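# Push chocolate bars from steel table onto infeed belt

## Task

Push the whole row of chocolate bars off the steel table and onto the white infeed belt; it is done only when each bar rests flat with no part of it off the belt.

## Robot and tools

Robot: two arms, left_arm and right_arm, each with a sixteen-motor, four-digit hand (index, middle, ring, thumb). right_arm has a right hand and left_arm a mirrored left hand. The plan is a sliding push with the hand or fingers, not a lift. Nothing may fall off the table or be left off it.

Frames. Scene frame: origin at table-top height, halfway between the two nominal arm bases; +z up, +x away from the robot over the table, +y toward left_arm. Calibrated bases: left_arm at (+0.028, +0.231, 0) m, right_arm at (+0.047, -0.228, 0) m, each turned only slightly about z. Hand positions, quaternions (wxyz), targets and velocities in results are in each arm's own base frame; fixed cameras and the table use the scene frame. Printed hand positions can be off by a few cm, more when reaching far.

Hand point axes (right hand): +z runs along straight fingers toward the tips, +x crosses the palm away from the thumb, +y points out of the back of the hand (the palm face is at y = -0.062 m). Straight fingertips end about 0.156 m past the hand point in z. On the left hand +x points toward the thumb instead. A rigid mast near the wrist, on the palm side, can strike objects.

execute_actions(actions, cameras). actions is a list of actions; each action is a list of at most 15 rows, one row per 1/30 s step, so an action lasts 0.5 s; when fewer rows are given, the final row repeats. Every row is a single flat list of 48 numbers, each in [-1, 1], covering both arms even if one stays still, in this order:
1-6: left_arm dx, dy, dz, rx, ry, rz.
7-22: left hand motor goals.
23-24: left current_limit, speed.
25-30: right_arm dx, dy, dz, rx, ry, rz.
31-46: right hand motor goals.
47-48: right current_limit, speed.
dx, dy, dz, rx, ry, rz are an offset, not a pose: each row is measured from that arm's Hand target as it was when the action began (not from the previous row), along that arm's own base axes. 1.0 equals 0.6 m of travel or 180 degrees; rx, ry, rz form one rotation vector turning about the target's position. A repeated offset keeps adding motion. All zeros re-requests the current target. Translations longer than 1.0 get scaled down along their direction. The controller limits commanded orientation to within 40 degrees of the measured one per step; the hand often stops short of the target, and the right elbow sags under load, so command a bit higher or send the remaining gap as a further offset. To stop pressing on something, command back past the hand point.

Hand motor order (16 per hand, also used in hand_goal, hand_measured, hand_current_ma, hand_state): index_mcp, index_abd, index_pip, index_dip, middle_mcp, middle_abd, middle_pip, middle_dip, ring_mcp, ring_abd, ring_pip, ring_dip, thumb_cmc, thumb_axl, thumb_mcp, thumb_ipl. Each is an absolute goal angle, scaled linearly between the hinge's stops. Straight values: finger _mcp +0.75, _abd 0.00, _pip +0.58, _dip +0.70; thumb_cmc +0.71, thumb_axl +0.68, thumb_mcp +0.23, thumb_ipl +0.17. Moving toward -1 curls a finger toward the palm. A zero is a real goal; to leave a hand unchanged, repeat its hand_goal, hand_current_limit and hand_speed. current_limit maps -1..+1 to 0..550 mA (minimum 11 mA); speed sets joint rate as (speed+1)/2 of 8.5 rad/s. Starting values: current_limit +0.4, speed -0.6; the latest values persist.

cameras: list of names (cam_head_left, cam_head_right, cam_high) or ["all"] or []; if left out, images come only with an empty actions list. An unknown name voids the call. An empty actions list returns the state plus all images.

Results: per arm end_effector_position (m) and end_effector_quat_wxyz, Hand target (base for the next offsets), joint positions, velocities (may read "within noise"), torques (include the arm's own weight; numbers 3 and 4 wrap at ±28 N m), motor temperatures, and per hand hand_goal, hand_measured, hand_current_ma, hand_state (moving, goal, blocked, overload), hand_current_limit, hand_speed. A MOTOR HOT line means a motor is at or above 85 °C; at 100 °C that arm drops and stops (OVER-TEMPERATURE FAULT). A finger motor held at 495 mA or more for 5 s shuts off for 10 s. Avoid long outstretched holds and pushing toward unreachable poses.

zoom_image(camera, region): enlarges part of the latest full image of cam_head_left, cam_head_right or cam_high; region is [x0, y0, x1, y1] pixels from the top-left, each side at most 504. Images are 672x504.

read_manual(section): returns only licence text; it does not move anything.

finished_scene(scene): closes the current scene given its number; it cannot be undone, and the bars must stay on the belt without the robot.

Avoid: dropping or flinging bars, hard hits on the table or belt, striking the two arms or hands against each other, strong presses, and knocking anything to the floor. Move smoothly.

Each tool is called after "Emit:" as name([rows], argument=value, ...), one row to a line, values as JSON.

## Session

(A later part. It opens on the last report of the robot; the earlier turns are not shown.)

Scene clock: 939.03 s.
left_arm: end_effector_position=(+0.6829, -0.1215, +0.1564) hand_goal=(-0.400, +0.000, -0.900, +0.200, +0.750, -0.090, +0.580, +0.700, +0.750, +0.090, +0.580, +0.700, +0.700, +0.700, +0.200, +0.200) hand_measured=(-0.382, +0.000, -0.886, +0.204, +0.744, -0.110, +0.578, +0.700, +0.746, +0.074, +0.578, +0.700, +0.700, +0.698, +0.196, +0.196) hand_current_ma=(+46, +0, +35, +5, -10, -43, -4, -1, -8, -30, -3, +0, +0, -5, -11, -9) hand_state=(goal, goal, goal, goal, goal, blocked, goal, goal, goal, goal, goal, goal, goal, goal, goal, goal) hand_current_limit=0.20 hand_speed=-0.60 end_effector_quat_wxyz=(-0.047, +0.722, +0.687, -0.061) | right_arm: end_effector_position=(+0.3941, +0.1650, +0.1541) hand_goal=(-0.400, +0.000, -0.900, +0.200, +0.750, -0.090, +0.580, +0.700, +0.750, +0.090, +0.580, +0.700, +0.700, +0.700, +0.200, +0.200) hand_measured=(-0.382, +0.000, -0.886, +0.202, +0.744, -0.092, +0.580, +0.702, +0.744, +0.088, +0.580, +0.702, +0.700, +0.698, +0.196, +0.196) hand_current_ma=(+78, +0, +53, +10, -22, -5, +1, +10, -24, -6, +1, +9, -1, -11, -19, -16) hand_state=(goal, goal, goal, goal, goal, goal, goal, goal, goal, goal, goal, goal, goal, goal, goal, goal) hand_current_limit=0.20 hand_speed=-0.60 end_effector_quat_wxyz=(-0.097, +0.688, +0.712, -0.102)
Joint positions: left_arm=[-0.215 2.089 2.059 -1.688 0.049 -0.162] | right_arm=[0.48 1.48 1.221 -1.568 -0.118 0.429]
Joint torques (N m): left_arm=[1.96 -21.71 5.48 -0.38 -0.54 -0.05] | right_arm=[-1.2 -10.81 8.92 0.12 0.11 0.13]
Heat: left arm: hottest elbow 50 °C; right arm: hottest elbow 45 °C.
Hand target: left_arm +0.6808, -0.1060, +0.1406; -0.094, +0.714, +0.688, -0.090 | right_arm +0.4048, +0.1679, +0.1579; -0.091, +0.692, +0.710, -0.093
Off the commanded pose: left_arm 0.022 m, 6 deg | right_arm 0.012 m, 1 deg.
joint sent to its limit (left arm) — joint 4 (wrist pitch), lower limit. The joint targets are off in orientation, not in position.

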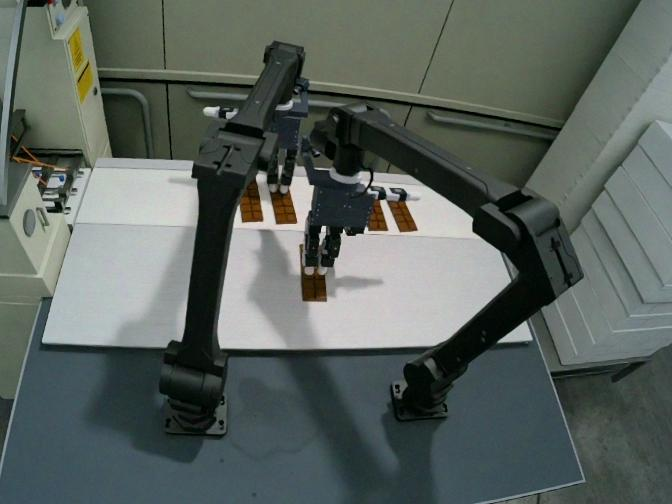

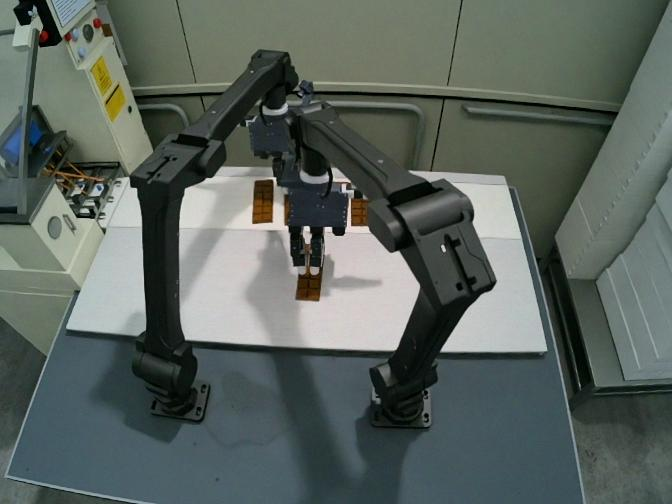

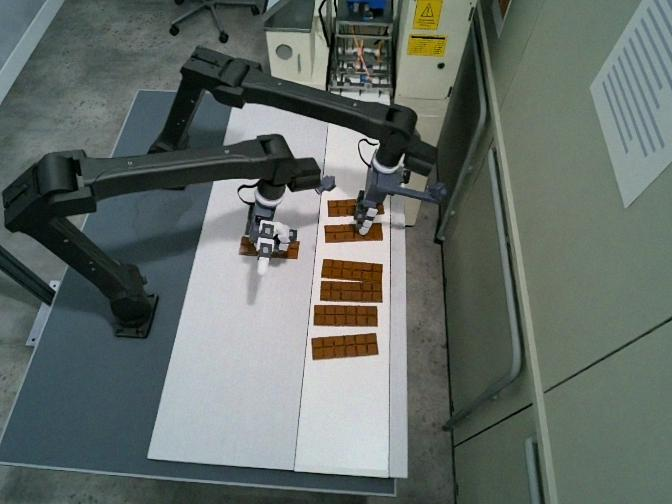

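Emit:
execute_actions([
  [[-0.02,0.0,0.05,0,0,0,-0.4,0,-0.9,0.2,0.75,-0.09,0.58,0.7,0.75,0.09,0.58,0.7,0.7,0.7,0.2,0.2,0.2,-0.6,-0.1,0.0,0,0,0,0,-0.4,0,-0.9,0.2,0.75,-0.09,0.58,0.7,0.75,0.09,0.58,0.7,0.7,0.7,0.2,0.2,0.2,-0.6]],
  [[-0.055,-0.058,-0.02,0,0,0,-0.4,0,-0.9,0.2,0.75,-0.09,0.58,0.7,0.75,0.09,0.58,0.7,0.7,0.7,0.2,0.2,0.2,-0.6,0.0,0.0,0,0,0,0,-0.4,0,-0.9,0.2,0.75,-0.09,0.58,0.7,0.75,0.09,0.58,0.7,0.7,0.7,0.2,0.2,0.2,-0.6]],
  [[0.0,0.0,-0.033,0,0,0,-0.4,0,-0.9,0.2,0.75,-0.09,0.58,0.7,0.75,0.09,0.58,0.7,0.7,0.7,0.2,0.2,0.2,-0.6,0.0,0.0,0,0,0,0,-0.4,0,-0.9,0.2,0.75,-0.09,0.58,0.7,0.75,0.09,0.58,0.7,0.7,0.7,0.2,0.2,0.2,-0.6]],
  [[0.0,0.058,-0.003,0,0,0,-0.4,0,-0.9,0.2,0.75,-0.09,0.58,0.7,0.75,0.09,0.58,0.7,0.7,0.7,0.2,0.2,0.2,-0.6,0.0,0.0,0,0,0,0,-0.4,0,-0.9,0.2,0.75,-0.09,0.58,0.7,0.75,0.09,0.58,0.7,0.7,0.7,0.2,0.2,0.2,-0.6]],
], cameras=["all"])

Emit:
zoom_image(camera="cam_high", region=[300, 180, 410, 290])

Emit:
zoom_image(camera="cam_head_left", region=[220, 160, 360, 310])

Emit:
zoom_image(camera="cam_head_right", region=[230, 160, 370, 310])

Scene clock: 983.03 s.
left_arm: end_effector_position=(+0.6391, -0.1180, +0.1486) hand_goal=(-0.400, +0.000, -0.900, +0.200, +0.750, -0.090, +0.580, +0.700, +0.750, +0.090, +0.580, +0.700, +0.700, +0.700, +0.200, +0.200) hand_measured=(-0.382, +0.000, -0.886, +0.204, +0.750, -0.112, +0.580, +0.698, +0.756, +0.074, +0.584, +0.702, +0.700, +0.698, +0.196, +0.196) hand_current_ma=(+46, +0, +35, +5, +0, -49, +0, -1, +11, -34, +6, +1, +0, -5, -11, -9) hand_state=(goal, goal, goal, goal, goal, blocked, goal, goal, goal, goal, goal, goal, goal, goal, goal, goal) hand_current_limit=0.20 hand_speed=-0.60 end_effector_quat_wxyz=(-0.072, +0.718, +0.687, -0.082) | right_arm: end_effector_position=(+0.3480, +0.1649, +0.1540) hand_goal=(-0.400, +0.000, -0.900, +0.200, +0.750, -0.090, +0.580, +0.700, +0.750, +0.090, +0.580, +0.700, +0.700, +0.700, +0.200, +0.200) hand_measured=(-0.382, +0.000, -0.886, +0.202, +0.744, -0.092, +0.580, +0.702, +0.744, +0.088, +0.580, +0.702, +0.700, +0.698, +0.196, +0.196) hand_current_ma=(+78, +0, +53, +10, -22, -5, +1, +10, -24, -6, +1, +9, -1, -11, -19, -16) hand_state=(goal, goal, goal, goal, goal, goal, goal, goal, goal, goal, goal, goal, goal, goal, goal, goal) hand_current_limit=0.20 hand_speed=-0.60 end_effector_quat_wxyz=(-0.094, +0.693, +0.708, -0.102)
Joint positions: left_arm=[-0.223 2.007 1.913 -1.688 0.058 -0.174] | right_arm=[0.542 1.375 1.112 -1.554 -0.13 0.504]
Joint torques (N m): left_arm=[1.32 -20.78 5.38 -0.54 -0.7 -0.07] | right_arm=[-0.03 -11.75 6.67 0.03 -0.11 0.12]
Heat: left arm: hottest elbow 45 °C; right arm: hottest elbow 45 °C.
Hand target: left_arm +0.6357, -0.1062, +0.1370; -0.094, +0.714, +0.688, -0.090 | right_arm +0.3448, +0.1678, +0.1578; -0.091, +0.692, +0.710, -0.094
Off the commanded pose: left_arm 0.017 m, 3 deg | right_arm 0.006 m, 1 deg.
joint sent to its limit (left arm) — joint 4 (wrist pitch), lower limit. The joint targets still meet the commanded pose.

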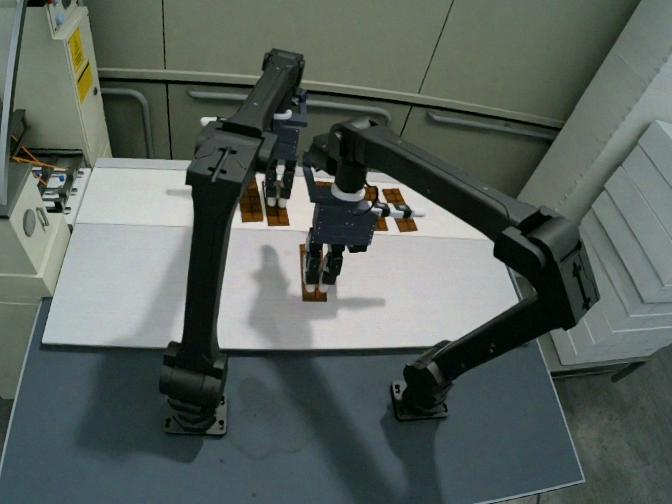

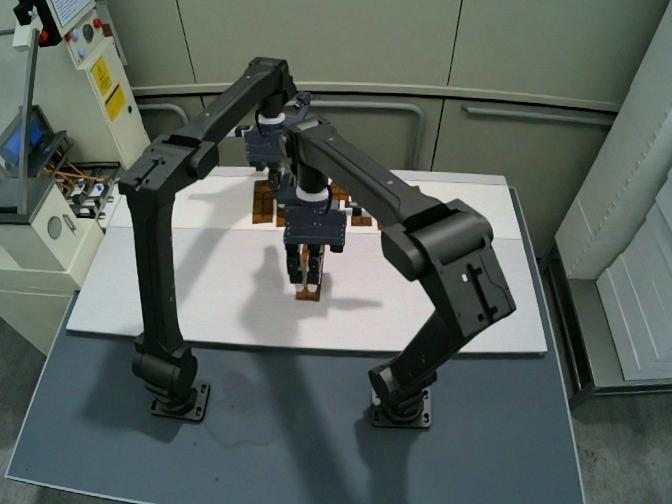

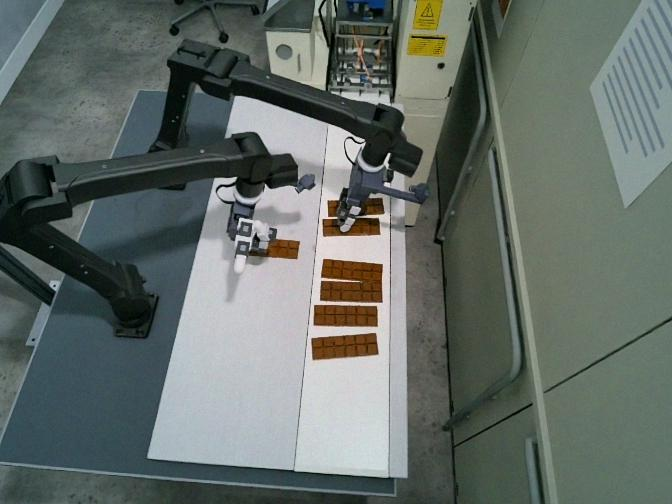

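Scaled by 4.582.

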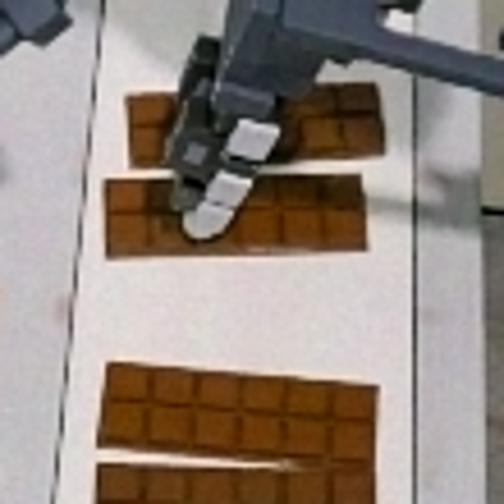

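Scaled by 3.360.

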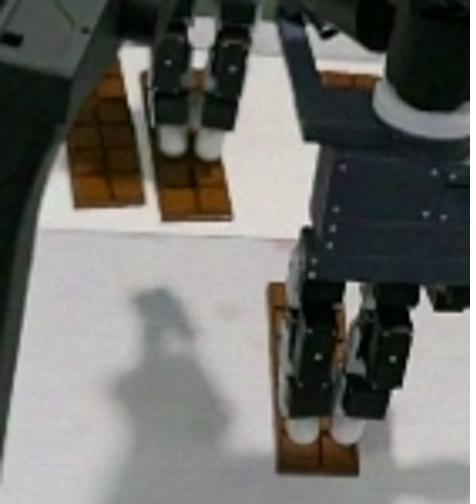

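Scaled by 3.360.

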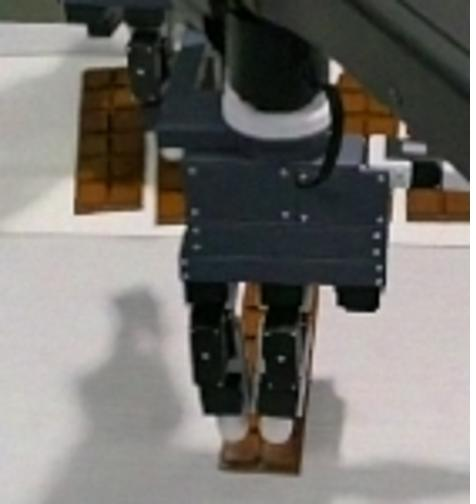

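Emit:
execute_actions([
  [[-0.03,0.0,0.08,0,0,0,-0.4,0,-0.9,0.2,0.75,-0.09,0.58,0.7,0.75,0.09,0.58,0.7,0.7,0.7,0.2,0.2,0.2,-0.6,0.0,0.0,0,0,0,0,-0.4,0,-0.9,0.2,0.75,-0.09,0.58,0.7,0.75,0.09,0.58,0.7,0.7,0.7,0.2,0.2,0.2,-0.6]],
  [[-0.1,0.25,0.0,0,0,0,-0.4,0,-0.9,0.2,0.75,-0.09,0.58,0.7,0.75,0.09,0.58,0.7,0.7,0.7,0.2,0.2,0.2,-0.6,0.05,0.0,0,0,0,0,-0.4,0,-0.9,0.2,0.75,-0.09,0.58,0.7,0.75,0.09,0.58,0.7,0.7,0.7,0.2,0.2,0.2,-0.6]],
  [[0,0,0,0,0,0,-0.4,0,-0.9,0.2,0.75,-0.09,0.58,0.7,0.75,0.09,0.58,0.7,0.7,0.7,0.2,0.2,0.2,-0.6,0.05,0.0,-0.034,0,0,0,-0.4,0,-0.9,0.2,0.75,-0.09,0.58,0.7,0.75,0.09,0.58,0.7,0.7,0.7,0.2,0.2,0.2,-0.6]],
], cameras=["all"])

Emit:
zoom_image(camera="cam_high", region=[220, 180, 410, 380])

Emit:
zoom_image(camera="cam_head_left", region=[220, 160, 360, 310])

Emit:
zoom_image(camera="cam_head_right", region=[230, 160, 370, 310])

Scene clock: 1008.30 s.
left_arm: end_effector_position=(+0.5605, +0.0456, +0.1809) hand_goal=(-0.400, +0.000, -0.900, +0.200, +0.750, -0.090, +0.580, +0.700, +0.750, +0.090, +0.580, +0.700, +0.700, +0.700, +0.200, +0.200) hand_measured=(-0.382, +0.000, -0.886, +0.204, +0.744, -0.092, +0.578, +0.698, +0.746, +0.088, +0.582, +0.702, +0.700, +0.698, +0.196, +0.196) hand_current_ma=(+46, +0, +35, +5, -12, -1, -2, -1, -7, -3, +1, +1, +0, -5, -11, -9) hand_state=(goal, goal, goal, goal, goal, goal, goal, goal, goal, goal, goal, goal, goal, goal, goal, goal) hand_current_limit=0.20 hand_speed=-0.60 end_effector_quat_wxyz=(-0.089, +0.711, +0.692, -0.082) | right_arm: end_effector_position=(+0.3788, +0.1606, +0.1274) hand_goal=(-0.400, +0.000, -0.900, +0.200, +0.750, -0.090, +0.580, +0.700, +0.750, +0.090, +0.580, +0.700, +0.700, +0.700, +0.200, +0.200) hand_measured=(-0.382, +0.000, -0.886, +0.202, +0.764, -0.090, +0.590, +0.704, +0.768, +0.090, +0.592, +0.706, +0.700, +0.698, +0.196, +0.196) hand_current_ma=(+78, +0, +53, +10, +60, +2, +44, +18, +78, +0, +45, +24, -2, -11, -20, -16) hand_state=(goal, goal, goal, goal, goal, goal, goal, goal, goal, goal, goal, goal, goal, goal, goal, goal) hand_current_limit=0.20 hand_speed=-0.60 end_effector_quat_wxyz=(-0.100, +0.690, +0.708, -0.116)
Joint positions: left_arm=[0.045 1.756 1.628 -1.684 -0.023 0.069] | right_arm=[0.49 1.482 1.149 -1.523 -0.119 0.448]
Joint torques (N m): left_arm=[-0.03 -18.67 6.35 -0.75 -0.03 -0.05] | right_arm=[-2.08 -9.7 10.89 0.31 0.17 -0.07]
Heat: left arm: hottest elbow 44 °C; right arm: hottest elbow 45 °C.
Hand target: left_arm +0.5577, +0.0439, +0.1850; -0.094, +0.714, +0.688, -0.090 | right_arm +0.4048, +0.1678, +0.1374; -0.091, +0.692, +0.710, -0.094
Off the commanded pose: left_arm 0.005 m, 1 deg | right_arm 0.029 m, 3 deg.
joint sent to its limit (left arm) — joint 4 (wrist pitch), lower limit. The joint targets still meet the commanded pose.

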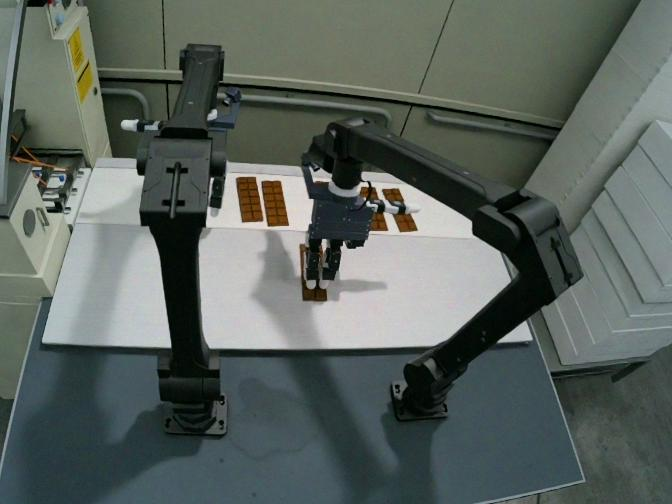

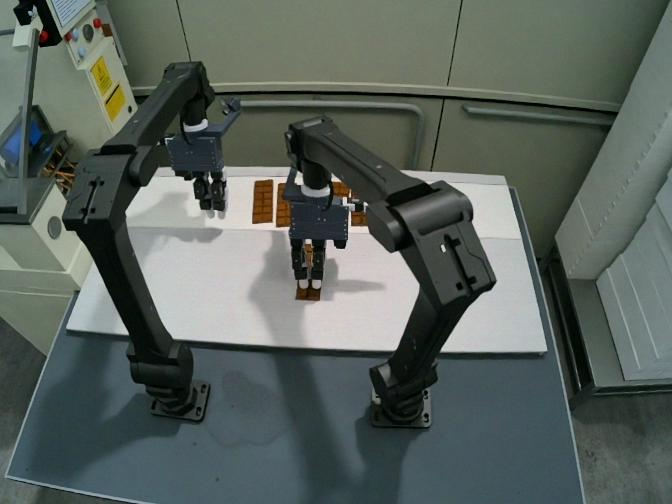

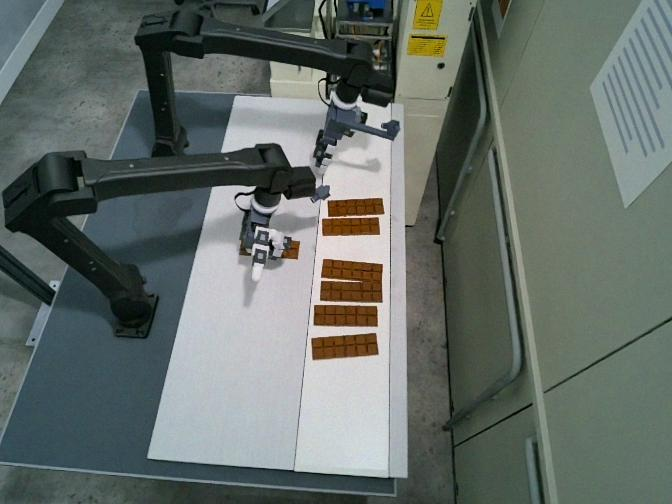

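Scaled by 2.520.

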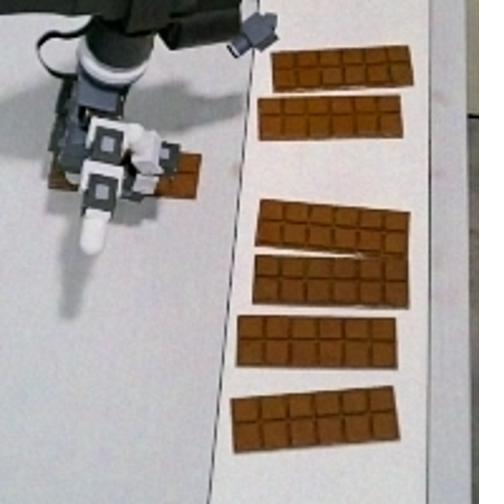

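Scaled by 3.360.

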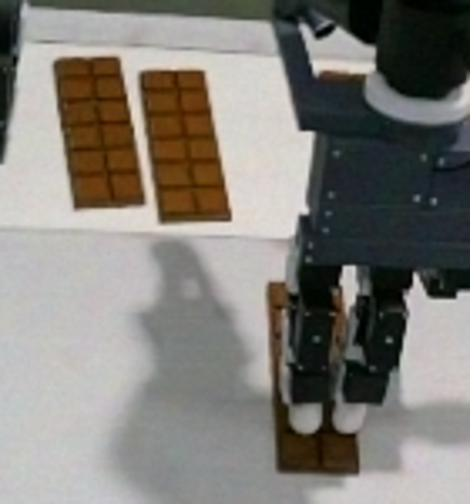

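Scaled by 3.360.

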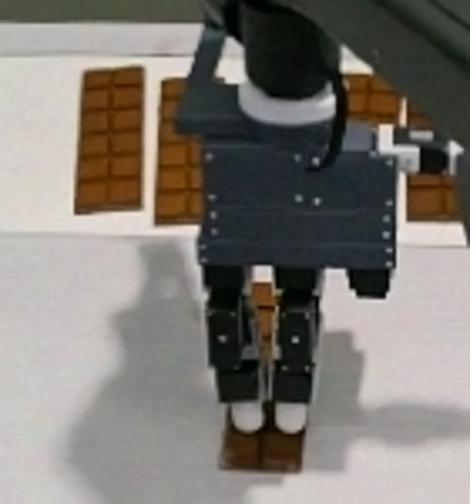

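Emit:
execute_actions([
  [[0,0,0,0,0,0,-0.4,0,-0.9,0.2,0.75,-0.09,0.58,0.7,0.75,0.09,0.58,0.7,0.7,0.7,0.2,0.2,0.2,-0.6,0.0,0.0,0.05,0,0,0,-0.4,0,-0.9,0.2,0.75,-0.09,0.58,0.7,0.75,0.09,0.58,0.7,0.7,0.7,0.2,0.2,0.2,-0.6]],
  [[0,0,0,0,0,0,-0.4,0,-0.9,0.2,0.75,-0.09,0.58,0.7,0.75,0.09,0.58,0.7,0.7,0.7,0.2,0.2,0.2,-0.6,0.125,0.0,-0.01,0,0,0,-0.4,0,-0.9,0.2,0.75,-0.09,0.58,0.7,0.75,0.09,0.58,0.7,0.7,0.7,0.2,0.2,0.2,-0.6]],
  [[0,0,0,0,0,0,-0.4,0,-0.9,0.2,0.75,-0.09,0.58,0.7,0.75,0.09,0.58,0.7,0.7,0.7,0.2,0.2,0.2,-0.6,0.0,0.0,-0.03,0,0,0,-0.4,0,-0.9,0.2,0.75,-0.09,0.58,0.7,0.75,0.09,0.58,0.7,0.7,0.7,0.2,0.2,0.2,-0.6]],
], cameras=["all"])

Emit:
zoom_image(camera="cam_high", region=[220, 180, 410, 380])

Emit:
zoom_image(camera="cam_head_left", region=[220, 160, 360, 310])

Emit:
zoom_image(camera="cam_head_right", region=[230, 160, 370, 310])

Scene clock: 1032.13 s.
left_arm: end_effector_position=(+0.5605, +0.0455, +0.1809) hand_goal=(-0.400, +0.000, -0.900, +0.200, +0.750, -0.090, +0.580, +0.700, +0.750, +0.090, +0.580, +0.700, +0.700, +0.700, +0.200, +0.200) hand_measured=(-0.382, +0.000, -0.886, +0.204, +0.744, -0.092, +0.578, +0.698, +0.746, +0.088, +0.582, +0.702, +0.700, +0.698, +0.196, +0.196) hand_current_ma=(+46, +0, +35, +5, -12, -1, -2, -1, -7, -3, +1, +1, +0, -5, -11, -9) hand_state=(goal, goal, goal, goal, goal, goal, goal, goal, goal, goal, goal, goal, goal, goal, goal, goal) hand_current_limit=0.20 hand_speed=-0.60 end_effector_quat_wxyz=(-0.089, +0.712, +0.692, -0.082) | right_arm: end_effector_position=(+0.4623, +0.1604, +0.1354) hand_goal=(-0.400, +0.000, -0.900, +0.200, +0.750, -0.090, +0.580, +0.700, +0.750, +0.090, +0.580, +0.700, +0.700, +0.700, +0.200, +0.200) hand_measured=(-0.382, +0.000, -0.886, +0.202, +0.746, -0.090, +0.582, +0.702, +0.746, +0.090, +0.582, +0.702, +0.700, +0.698, +0.196, +0.196) hand_current_ma=(+78, +0, +53, +10, -14, +2, +5, +10, -14, +0, +4, +10, +0, -11, -20, -16) hand_state=(goal, goal, goal, goal, goal, goal, goal, goal, goal, goal, goal, goal, goal, goal, goal, goal) hand_current_limit=0.20 hand_speed=-0.60 end_effector_quat_wxyz=(-0.097, +0.694, +0.705, -0.111)
Joint positions: left_arm=[0.045 1.756 1.628 -1.684 -0.023 0.07] | right_arm=[0.408 1.658 1.38 -1.572 -0.095 0.379]
Joint torques (N m): left_arm=[0.15 -18.67 6.34 -0.76 -0.03 -0.05] | right_arm=[-1.2 -13.63 10.21 0.02 -0.07 -0.09]
Heat: left arm: hottest elbow 43 °C; right arm: hottest elbow 46 °C.
Hand target: left_arm +0.5577, +0.0439, +0.1850; -0.094, +0.714, +0.688, -0.090 | right_arm +0.4798, +0.1678, +0.1435; -0.091, +0.692, +0.710, -0.094
Off the commanded pose: left_arm 0.005 m, 1 deg | right_arm 0.021 m, 2 deg.
joint sent to its limit (left arm) — joint 4 (wrist pitch), lower limit. The joint targets still meet the commanded pose.

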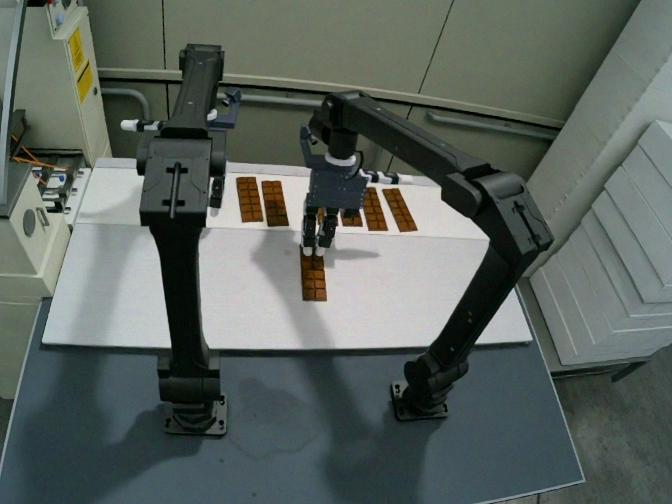

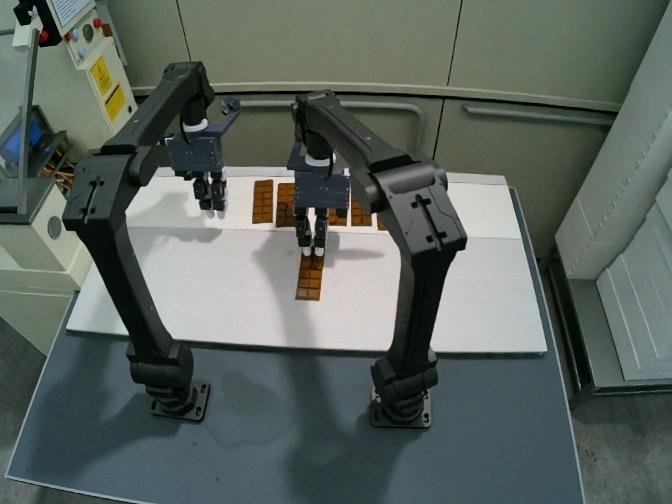

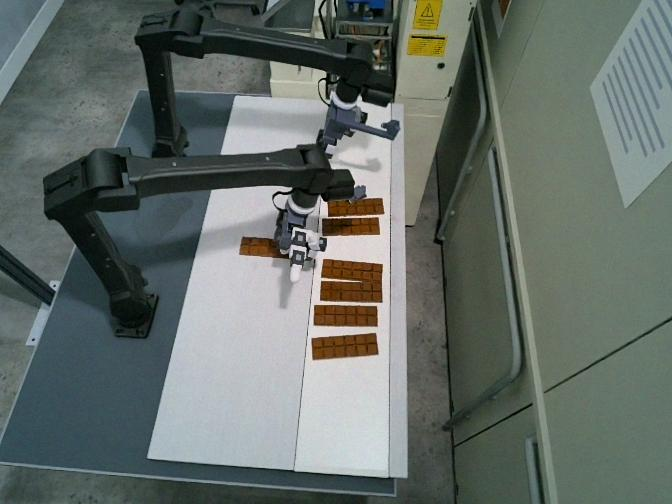

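Scaled by 2.520.

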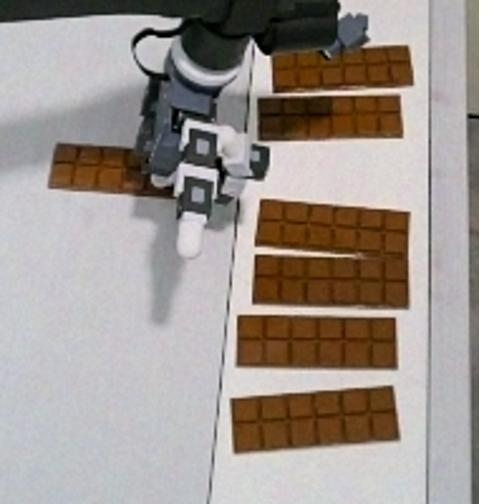

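Scaled by 3.360.

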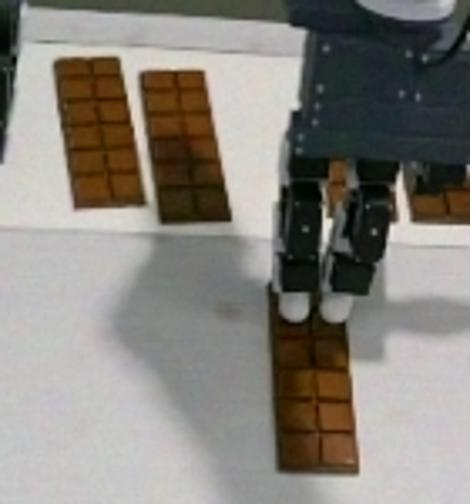

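Scaled by 3.360.

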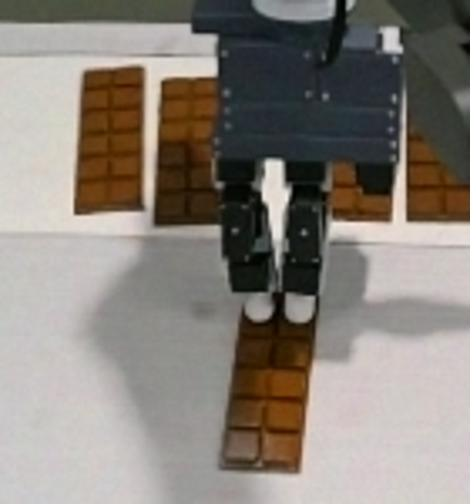

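Emit:
execute_actions([
  [[0,0,0,0,0,0,-0.4,0,-0.9,0.2,0.75,-0.09,0.58,0.7,0.75,0.09,0.58,0.7,0.7,0.7,0.2,0.2,0.2,-0.6,-0.015,0.0,-0.0275,0,0,0,-0.4,0,-0.9,0.2,0.75,-0.09,0.58,0.7,0.75,0.09,0.58,0.7,0.7,0.7,0.2,0.2,0.2,-0.6]],
  [[0,0,0,0,0,0,-0.4,0,-0.9,0.2,0.75,-0.09,0.58,0.7,0.75,0.09,0.58,0.7,0.7,0.7,0.2,0.2,0.2,-0.6,0.0,0.026,0.0,0,0,0,-0.4,0,-0.9,0.2,0.75,-0.09,0.58,0.7,0.75,0.09,0.58,0.7,0.7,0.7,0.2,0.2,0.2,-0.6]],
], cameras=["all"])

Emit:
zoom_image(camera="cam_high", region=[220, 180, 410, 380])

Emit:
zoom_image(camera="cam_head_left", region=[220, 160, 360, 310])

Emit:
zoom_image(camera="cam_head_right", region=[230, 160, 370, 310])

Scene clock: 1044.60 s.
left_arm: end_effector_position=(+0.5605, +0.0455, +0.1809) hand_goal=(-0.400, +0.000, -0.900, +0.200, +0.750, -0.090, +0.580, +0.700, +0.750, +0.090, +0.580, +0.700, +0.700, +0.700, +0.200, +0.200) hand_measured=(-0.382, +0.000, -0.886, +0.204, +0.744, -0.092, +0.578, +0.698, +0.746, +0.088, +0.582, +0.702, +0.700, +0.698, +0.196, +0.196) hand_current_ma=(+46, +0, +35, +5, -12, -1, -2, -1, -7, -3, +1, +1, +0, -5, -11, -9) hand_state=(goal, goal, goal, goal, goal, goal, goal, goal, goal, goal, goal, goal, goal, goal, goal, goal) hand_current_limit=0.20 hand_speed=-0.60 end_effector_quat_wxyz=(-0.089, +0.712, +0.692, -0.082) | right_arm: end_effector_position=(+0.4692, +0.1725, +0.1354) hand_goal=(-0.400, +0.000, -0.900, +0.200, +0.750, -0.090, +0.580, +0.700, +0.750, +0.090, +0.580, +0.700, +0.700, +0.700, +0.200, +0.200) hand_measured=(-0.382, +0.000, -0.886, +0.202, +0.748, -0.080, +0.582, +0.702, +0.746, +0.090, +0.582, +0.702, +0.700, +0.698, +0.196, +0.196) hand_current_ma=(+78, +0, +53, +10, -7, +31, +5, +7, -14, +0, +4, +10, +0, -11, -20, -16) hand_state=(goal, goal, goal, goal, goal, goal, goal, goal, goal, goal, goal, goal, goal, goal, goal, goal) hand_current_limit=0.20 hand_speed=-0.60 end_effector_quat_wxyz=(-0.088, +0.695, +0.708, -0.092)
Joint positions: left_arm=[0.045 1.756 1.628 -1.684 -0.023 0.07] | right_arm=[0.426 1.658 1.38 -1.528 -0.098 0.396]
Joint torques (N m): left_arm=[0.21 -18.67 6.34 -0.7 -0.04 -0.05] | right_arm=[0.5 -13.1 7.68 0.2 -0.34 0.07]
Heat: left arm: hottest elbow 43 °C; right arm: hottest elbow 46 °C.
Hand target: left_arm +0.5577, +0.0439, +0.1850; -0.094, +0.714, +0.688, -0.090 | right_arm +0.4708, +0.1835, +0.1269; -0.091, +0.692, +0.710, -0.094
Off the commanded pose: left_arm 0.005 m, 1 deg | right_arm 0.014 m, 1 deg.
joint sent to its limit (left arm) — joint 4 (wrist pitch), lower limit. The joint targets still meet the commanded pose.

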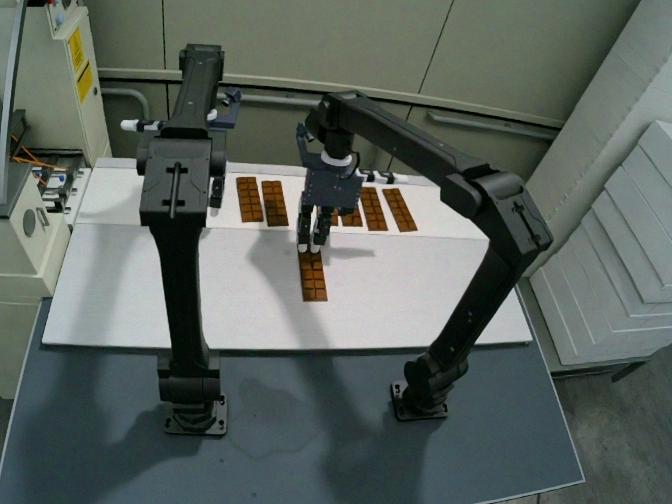

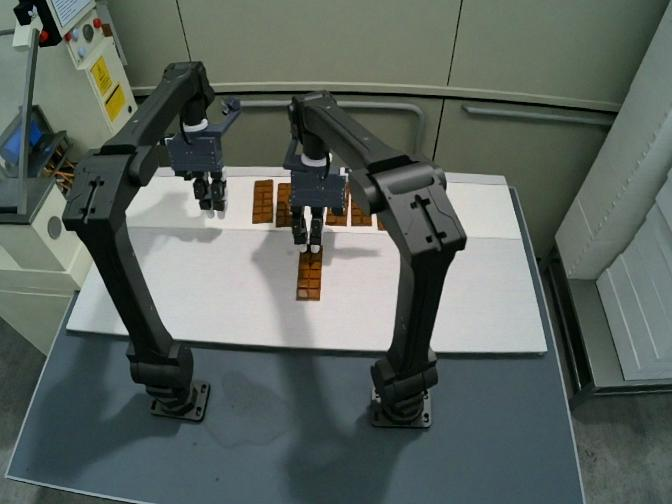

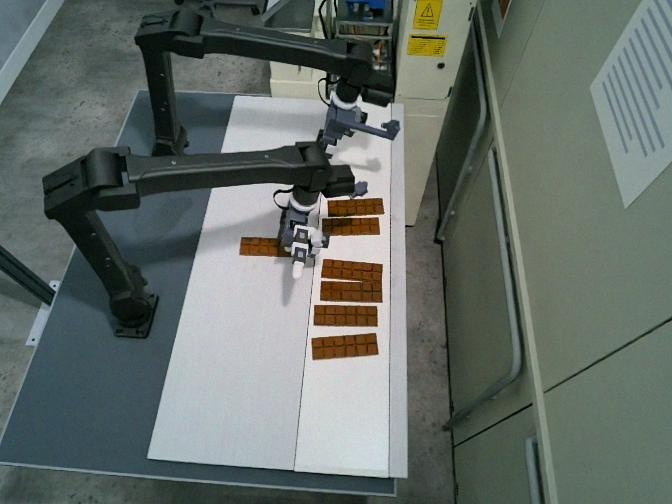

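Scaled by 2.520.

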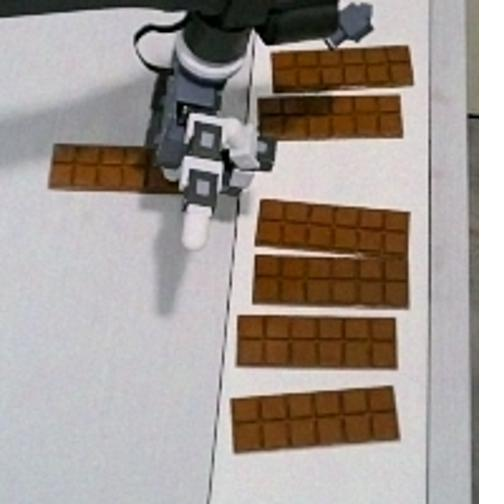

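Scaled by 3.360.

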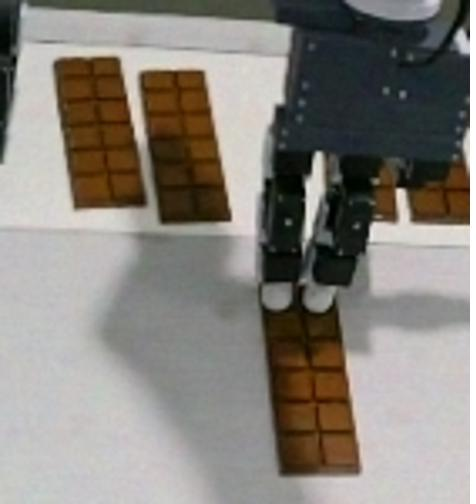

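Scaled by 3.360.

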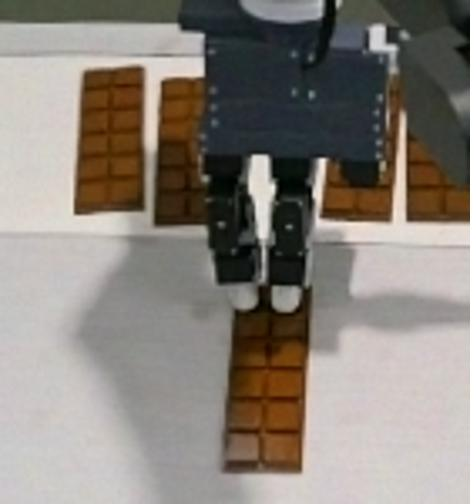

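Emit:
execute_actions([
  [[0,0,0,0,0,0,-0.4,0,-0.9,0.2,0.75,-0.09,0.58,0.7,0.75,0.09,0.58,0.7,0.7,0.7,0.2,0.2,0.2,-0.6,0.065,0.02,0.0005,0,0,0,-0.4,0,-0.9,0.2,0.75,-0.09,0.58,0.7,0.75,0.09,0.58,0.7,0.7,0.7,0.2,0.2,0.2,-0.6]],
], cameras=["all"])

Emit:
zoom_image(camera="cam_high", region=[220, 180, 410, 380])

Emit:
zoom_image(camera="cam_head_left", region=[220, 160, 360, 310])

Emit:
zoom_image(camera="cam_head_right", region=[230, 160, 370, 310])

Scene clock: 1062.67 s.
left_arm: end_effector_position=(+0.5605, +0.0455, +0.1809) hand_goal=(-0.400, +0.000, -0.900, +0.200, +0.750, -0.090, +0.580, +0.700, +0.750, +0.090, +0.580, +0.700, +0.700, +0.700, +0.200, +0.200) hand_measured=(-0.382, +0.000, -0.886, +0.204, +0.744, -0.092, +0.578, +0.698, +0.746, +0.088, +0.582, +0.702, +0.700, +0.698, +0.196, +0.196) hand_current_ma=(+46, +0, +35, +5, -12, -1, -2, -1, -7, -3, +1, +1, +0, -5, -11, -9) hand_state=(goal, goal, goal, goal, goal, goal, goal, goal, goal, goal, goal, goal, goal, goal, goal, goal) hand_current_limit=0.20 hand_speed=-0.60 end_effector_quat_wxyz=(-0.089, +0.712, +0.692, -0.082) | right_arm: end_effector_position=(+0.4890, +0.1819, +0.1288) hand_goal=(-0.400, +0.000, -0.900, +0.200, +0.750, -0.090, +0.580, +0.700, +0.750, +0.090, +0.580, +0.700, +0.700, +0.700, +0.200, +0.200) hand_measured=(-0.382, +0.000, -0.886, +0.202, +0.790, -0.068, +0.610, +0.714, +0.792, +0.098, +0.604, +0.714, +0.700, +0.698, +0.196, +0.196) hand_current_ma=(+78, +0, +53, +10, +188, +79, +131, +57, +198, +27, +105, +60, +0, -11, -20, -16) hand_state=(goal, goal, goal, goal, blocked, blocked, blocked, goal, blocked, goal, blocked, goal, goal, goal, goal, goal) hand_current_limit=0.20 hand_speed=-0.60 end_effector_quat_wxyz=(-0.095, +0.694, +0.706, -0.106)
Joint positions: left_arm=[0.045 1.756 1.628 -1.684 -0.023 0.07] | right_arm=[0.426 1.738 1.467 -1.567 -0.1 0.396]
Joint torques (N m): left_arm=[0.15 -18.67 6.34 -0.75 -0.04 -0.05] | right_arm=[-0.44 -12.92 10.96 0.36 -0.16 0]
Heat: left arm: hottest elbow 42 °C; right arm: hottest elbow 46 °C.
Hand target: left_arm +0.5577, +0.0439, +0.1850; -0.094, +0.714, +0.688, -0.090 | right_arm +0.5098, +0.1956, +0.1273; -0.091, +0.692, +0.710, -0.094
Off the commanded pose: left_arm 0.005 m, 1 deg | right_arm 0.025 m, 2 deg.
joint sent to its limit (left arm) — joint 4 (wrist pitch), lower limit. The joint targets still meet the commanded pose.

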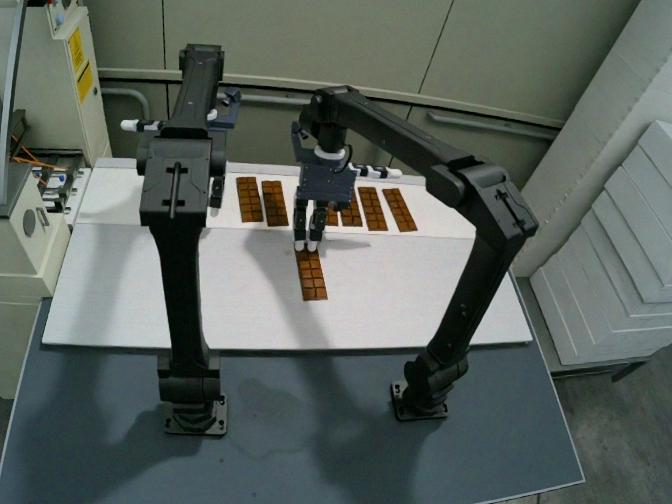

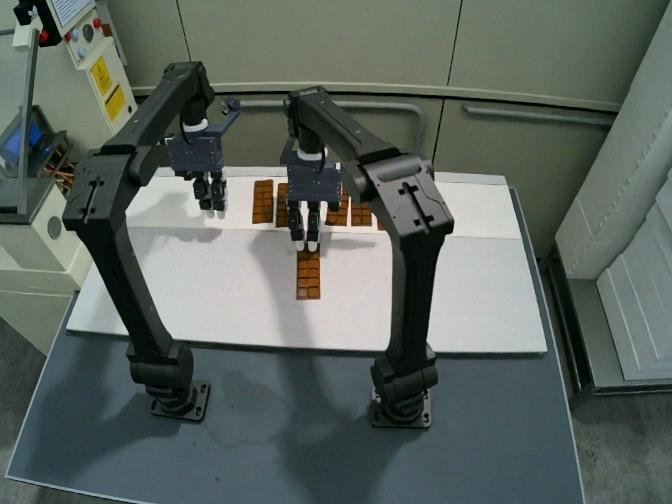

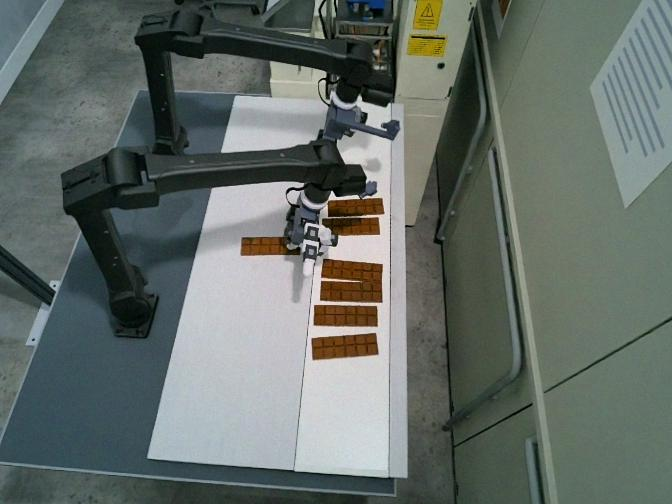

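Scaled by 2.520.

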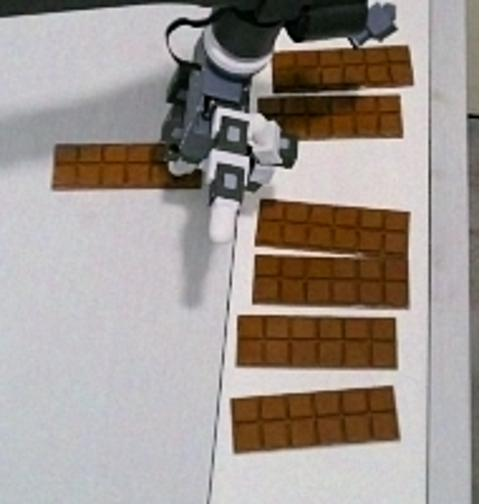

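Scaled by 3.360.

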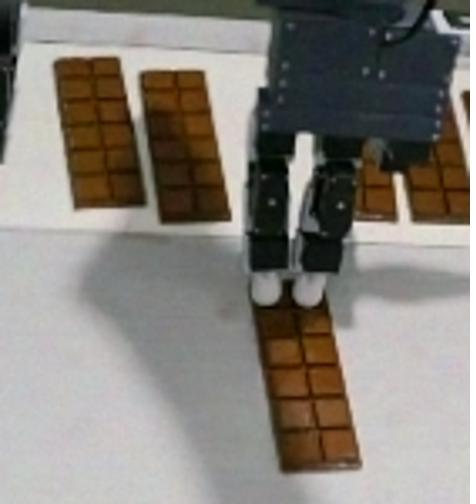

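Scaled by 3.360.

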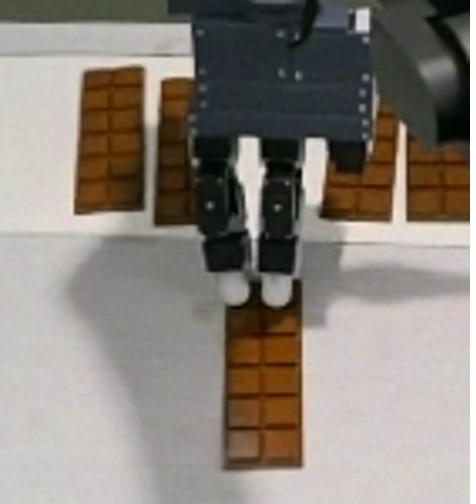

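Emit:
execute_actions([
  [[0,0,0,0,0,0,-0.4,0,-0.9,0.2,0.75,-0.09,0.58,0.7,0.75,0.09,0.58,0.7,0.7,0.7,0.2,0.2,0.2,-0.6,0.085,-0.009,0.003,0,0,0,-0.4,0,-0.9,0.2,0.75,-0.09,0.58,0.7,0.75,0.09,0.58,0.7,0.7,0.7,0.2,0.2,0.2,-0.6]],
], cameras=["all"])

Emit:
zoom_image(camera="cam_high", region=[220, 180, 410, 380])

Emit:
zoom_image(camera="cam_head_left", region=[220, 160, 360, 310])

Emit:
zoom_image(camera="cam_head_right", region=[230, 160, 370, 310])

Scene clock: 1080.70 s.
left_arm: end_effector_position=(+0.5605, +0.0455, +0.1809) hand_goal=(-0.400, +0.000, -0.900, +0.200, +0.750, -0.090, +0.580, +0.700, +0.750, +0.090, +0.580, +0.700, +0.700, +0.700, +0.200, +0.200) hand_measured=(-0.382, +0.000, -0.886, +0.204, +0.744, -0.092, +0.578, +0.698, +0.746, +0.088, +0.582, +0.702, +0.700, +0.698, +0.196, +0.196) hand_current_ma=(+46, +0, +35, +5, -12, -1, -2, -1, -7, -3, +1, +1, +0, -5, -11, -9) hand_state=(goal, goal, goal, goal, goal, goal, goal, goal, goal, goal, goal, goal, goal, goal, goal, goal) hand_current_limit=0.20 hand_speed=-0.60 end_effector_quat_wxyz=(-0.089, +0.712, +0.692, -0.082) | right_arm: end_effector_position=(+0.5365, +0.1915, +0.1292) hand_goal=(-0.400, +0.000, -0.900, +0.200, +0.750, -0.090, +0.580, +0.700, +0.750, +0.090, +0.580, +0.700, +0.700, +0.700, +0.200, +0.200) hand_measured=(-0.382, +0.000, -0.886, +0.202, +0.792, -0.082, +0.612, +0.716, +0.790, +0.084, +0.604, +0.714, +0.700, +0.698, +0.196, +0.196) hand_current_ma=(+78, +0, +53, +10, +196, +25, +137, +63, +190, -19, +103, +60, +0, -11, -20, -16) hand_state=(goal, goal, goal, goal, blocked, goal, blocked, goal, blocked, goal, blocked, goal, goal, goal, goal, goal) hand_current_limit=0.20 hand_speed=-0.60 end_effector_quat_wxyz=(-0.099, +0.688, +0.712, -0.103)
Joint positions: left_arm=[0.045 1.756 1.628 -1.684 -0.023 0.07] | right_arm=[0.402 1.856 1.636 -1.619 -0.1 0.354]
Joint torques (N m): left_arm=[0.15 -18.67 6.34 -0.76 -0.03 -0.05] | right_arm=[-2.37 -14.97 11.37 0.09 0.31 -0.05]
Heat: left arm: hottest elbow 42 °C; right arm: hottest elbow 49 °C.
Hand target: left_arm +0.5577, +0.0439, +0.1850; -0.094, +0.714, +0.688, -0.090 | right_arm +0.5608, +0.1901, +0.1291; -0.091, +0.692, +0.710, -0.094
Off the commanded pose: left_arm 0.005 m, 1 deg | right_arm 0.024 m, 2 deg.
joint sent to its limit (left arm) — joint 4 (wrist pitch), lower limit. The joint targets still meet the commanded pose.

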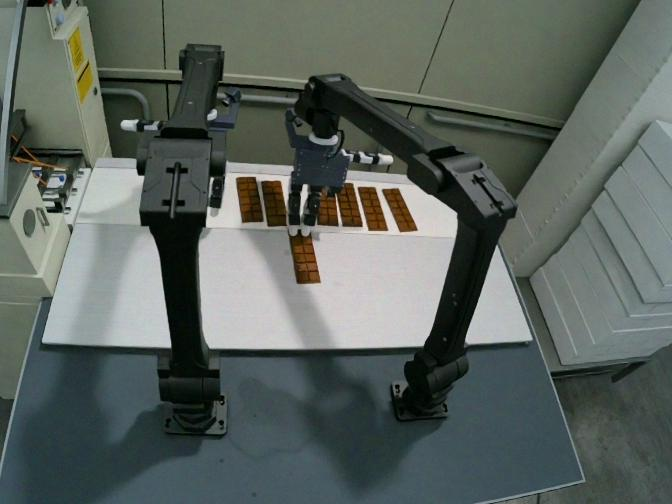

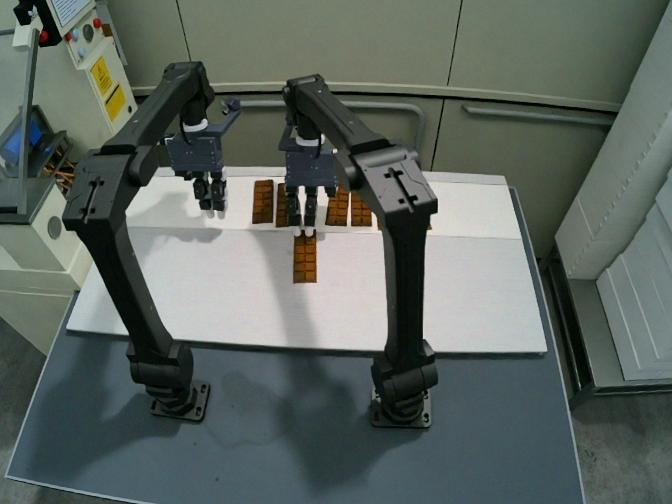

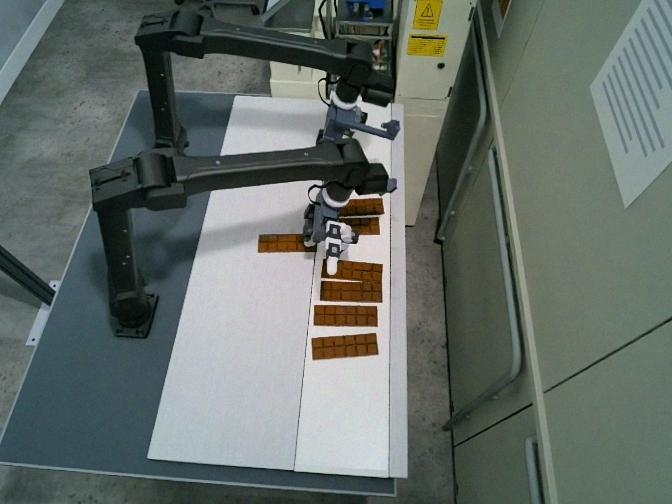

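Scaled by 2.520.

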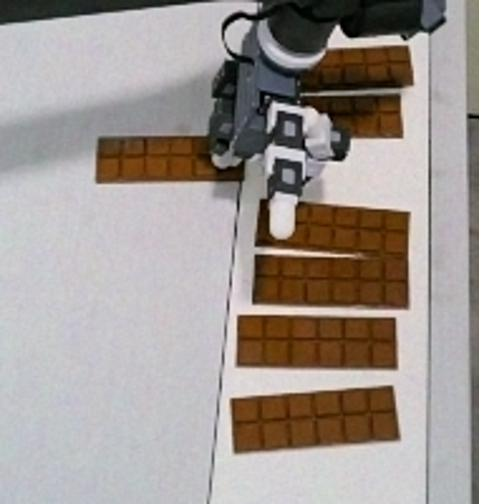

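Scaled by 3.360.

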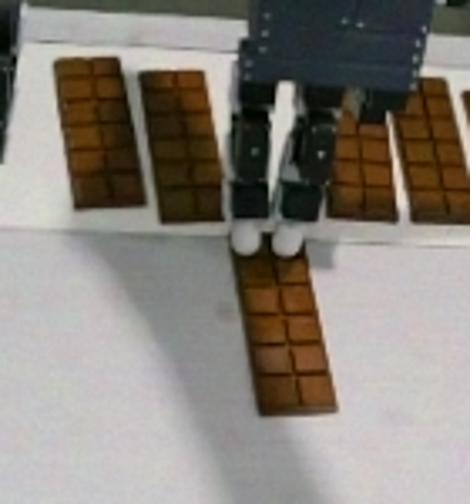

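Scaled by 3.360.

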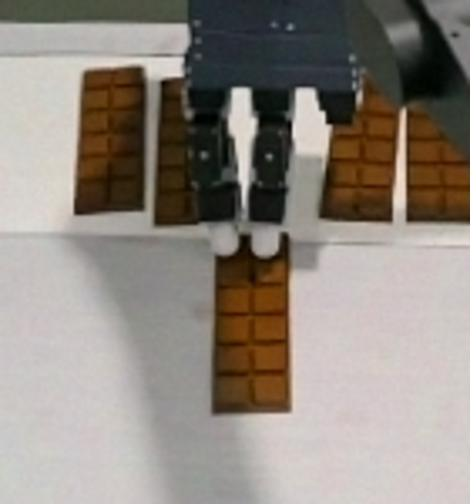

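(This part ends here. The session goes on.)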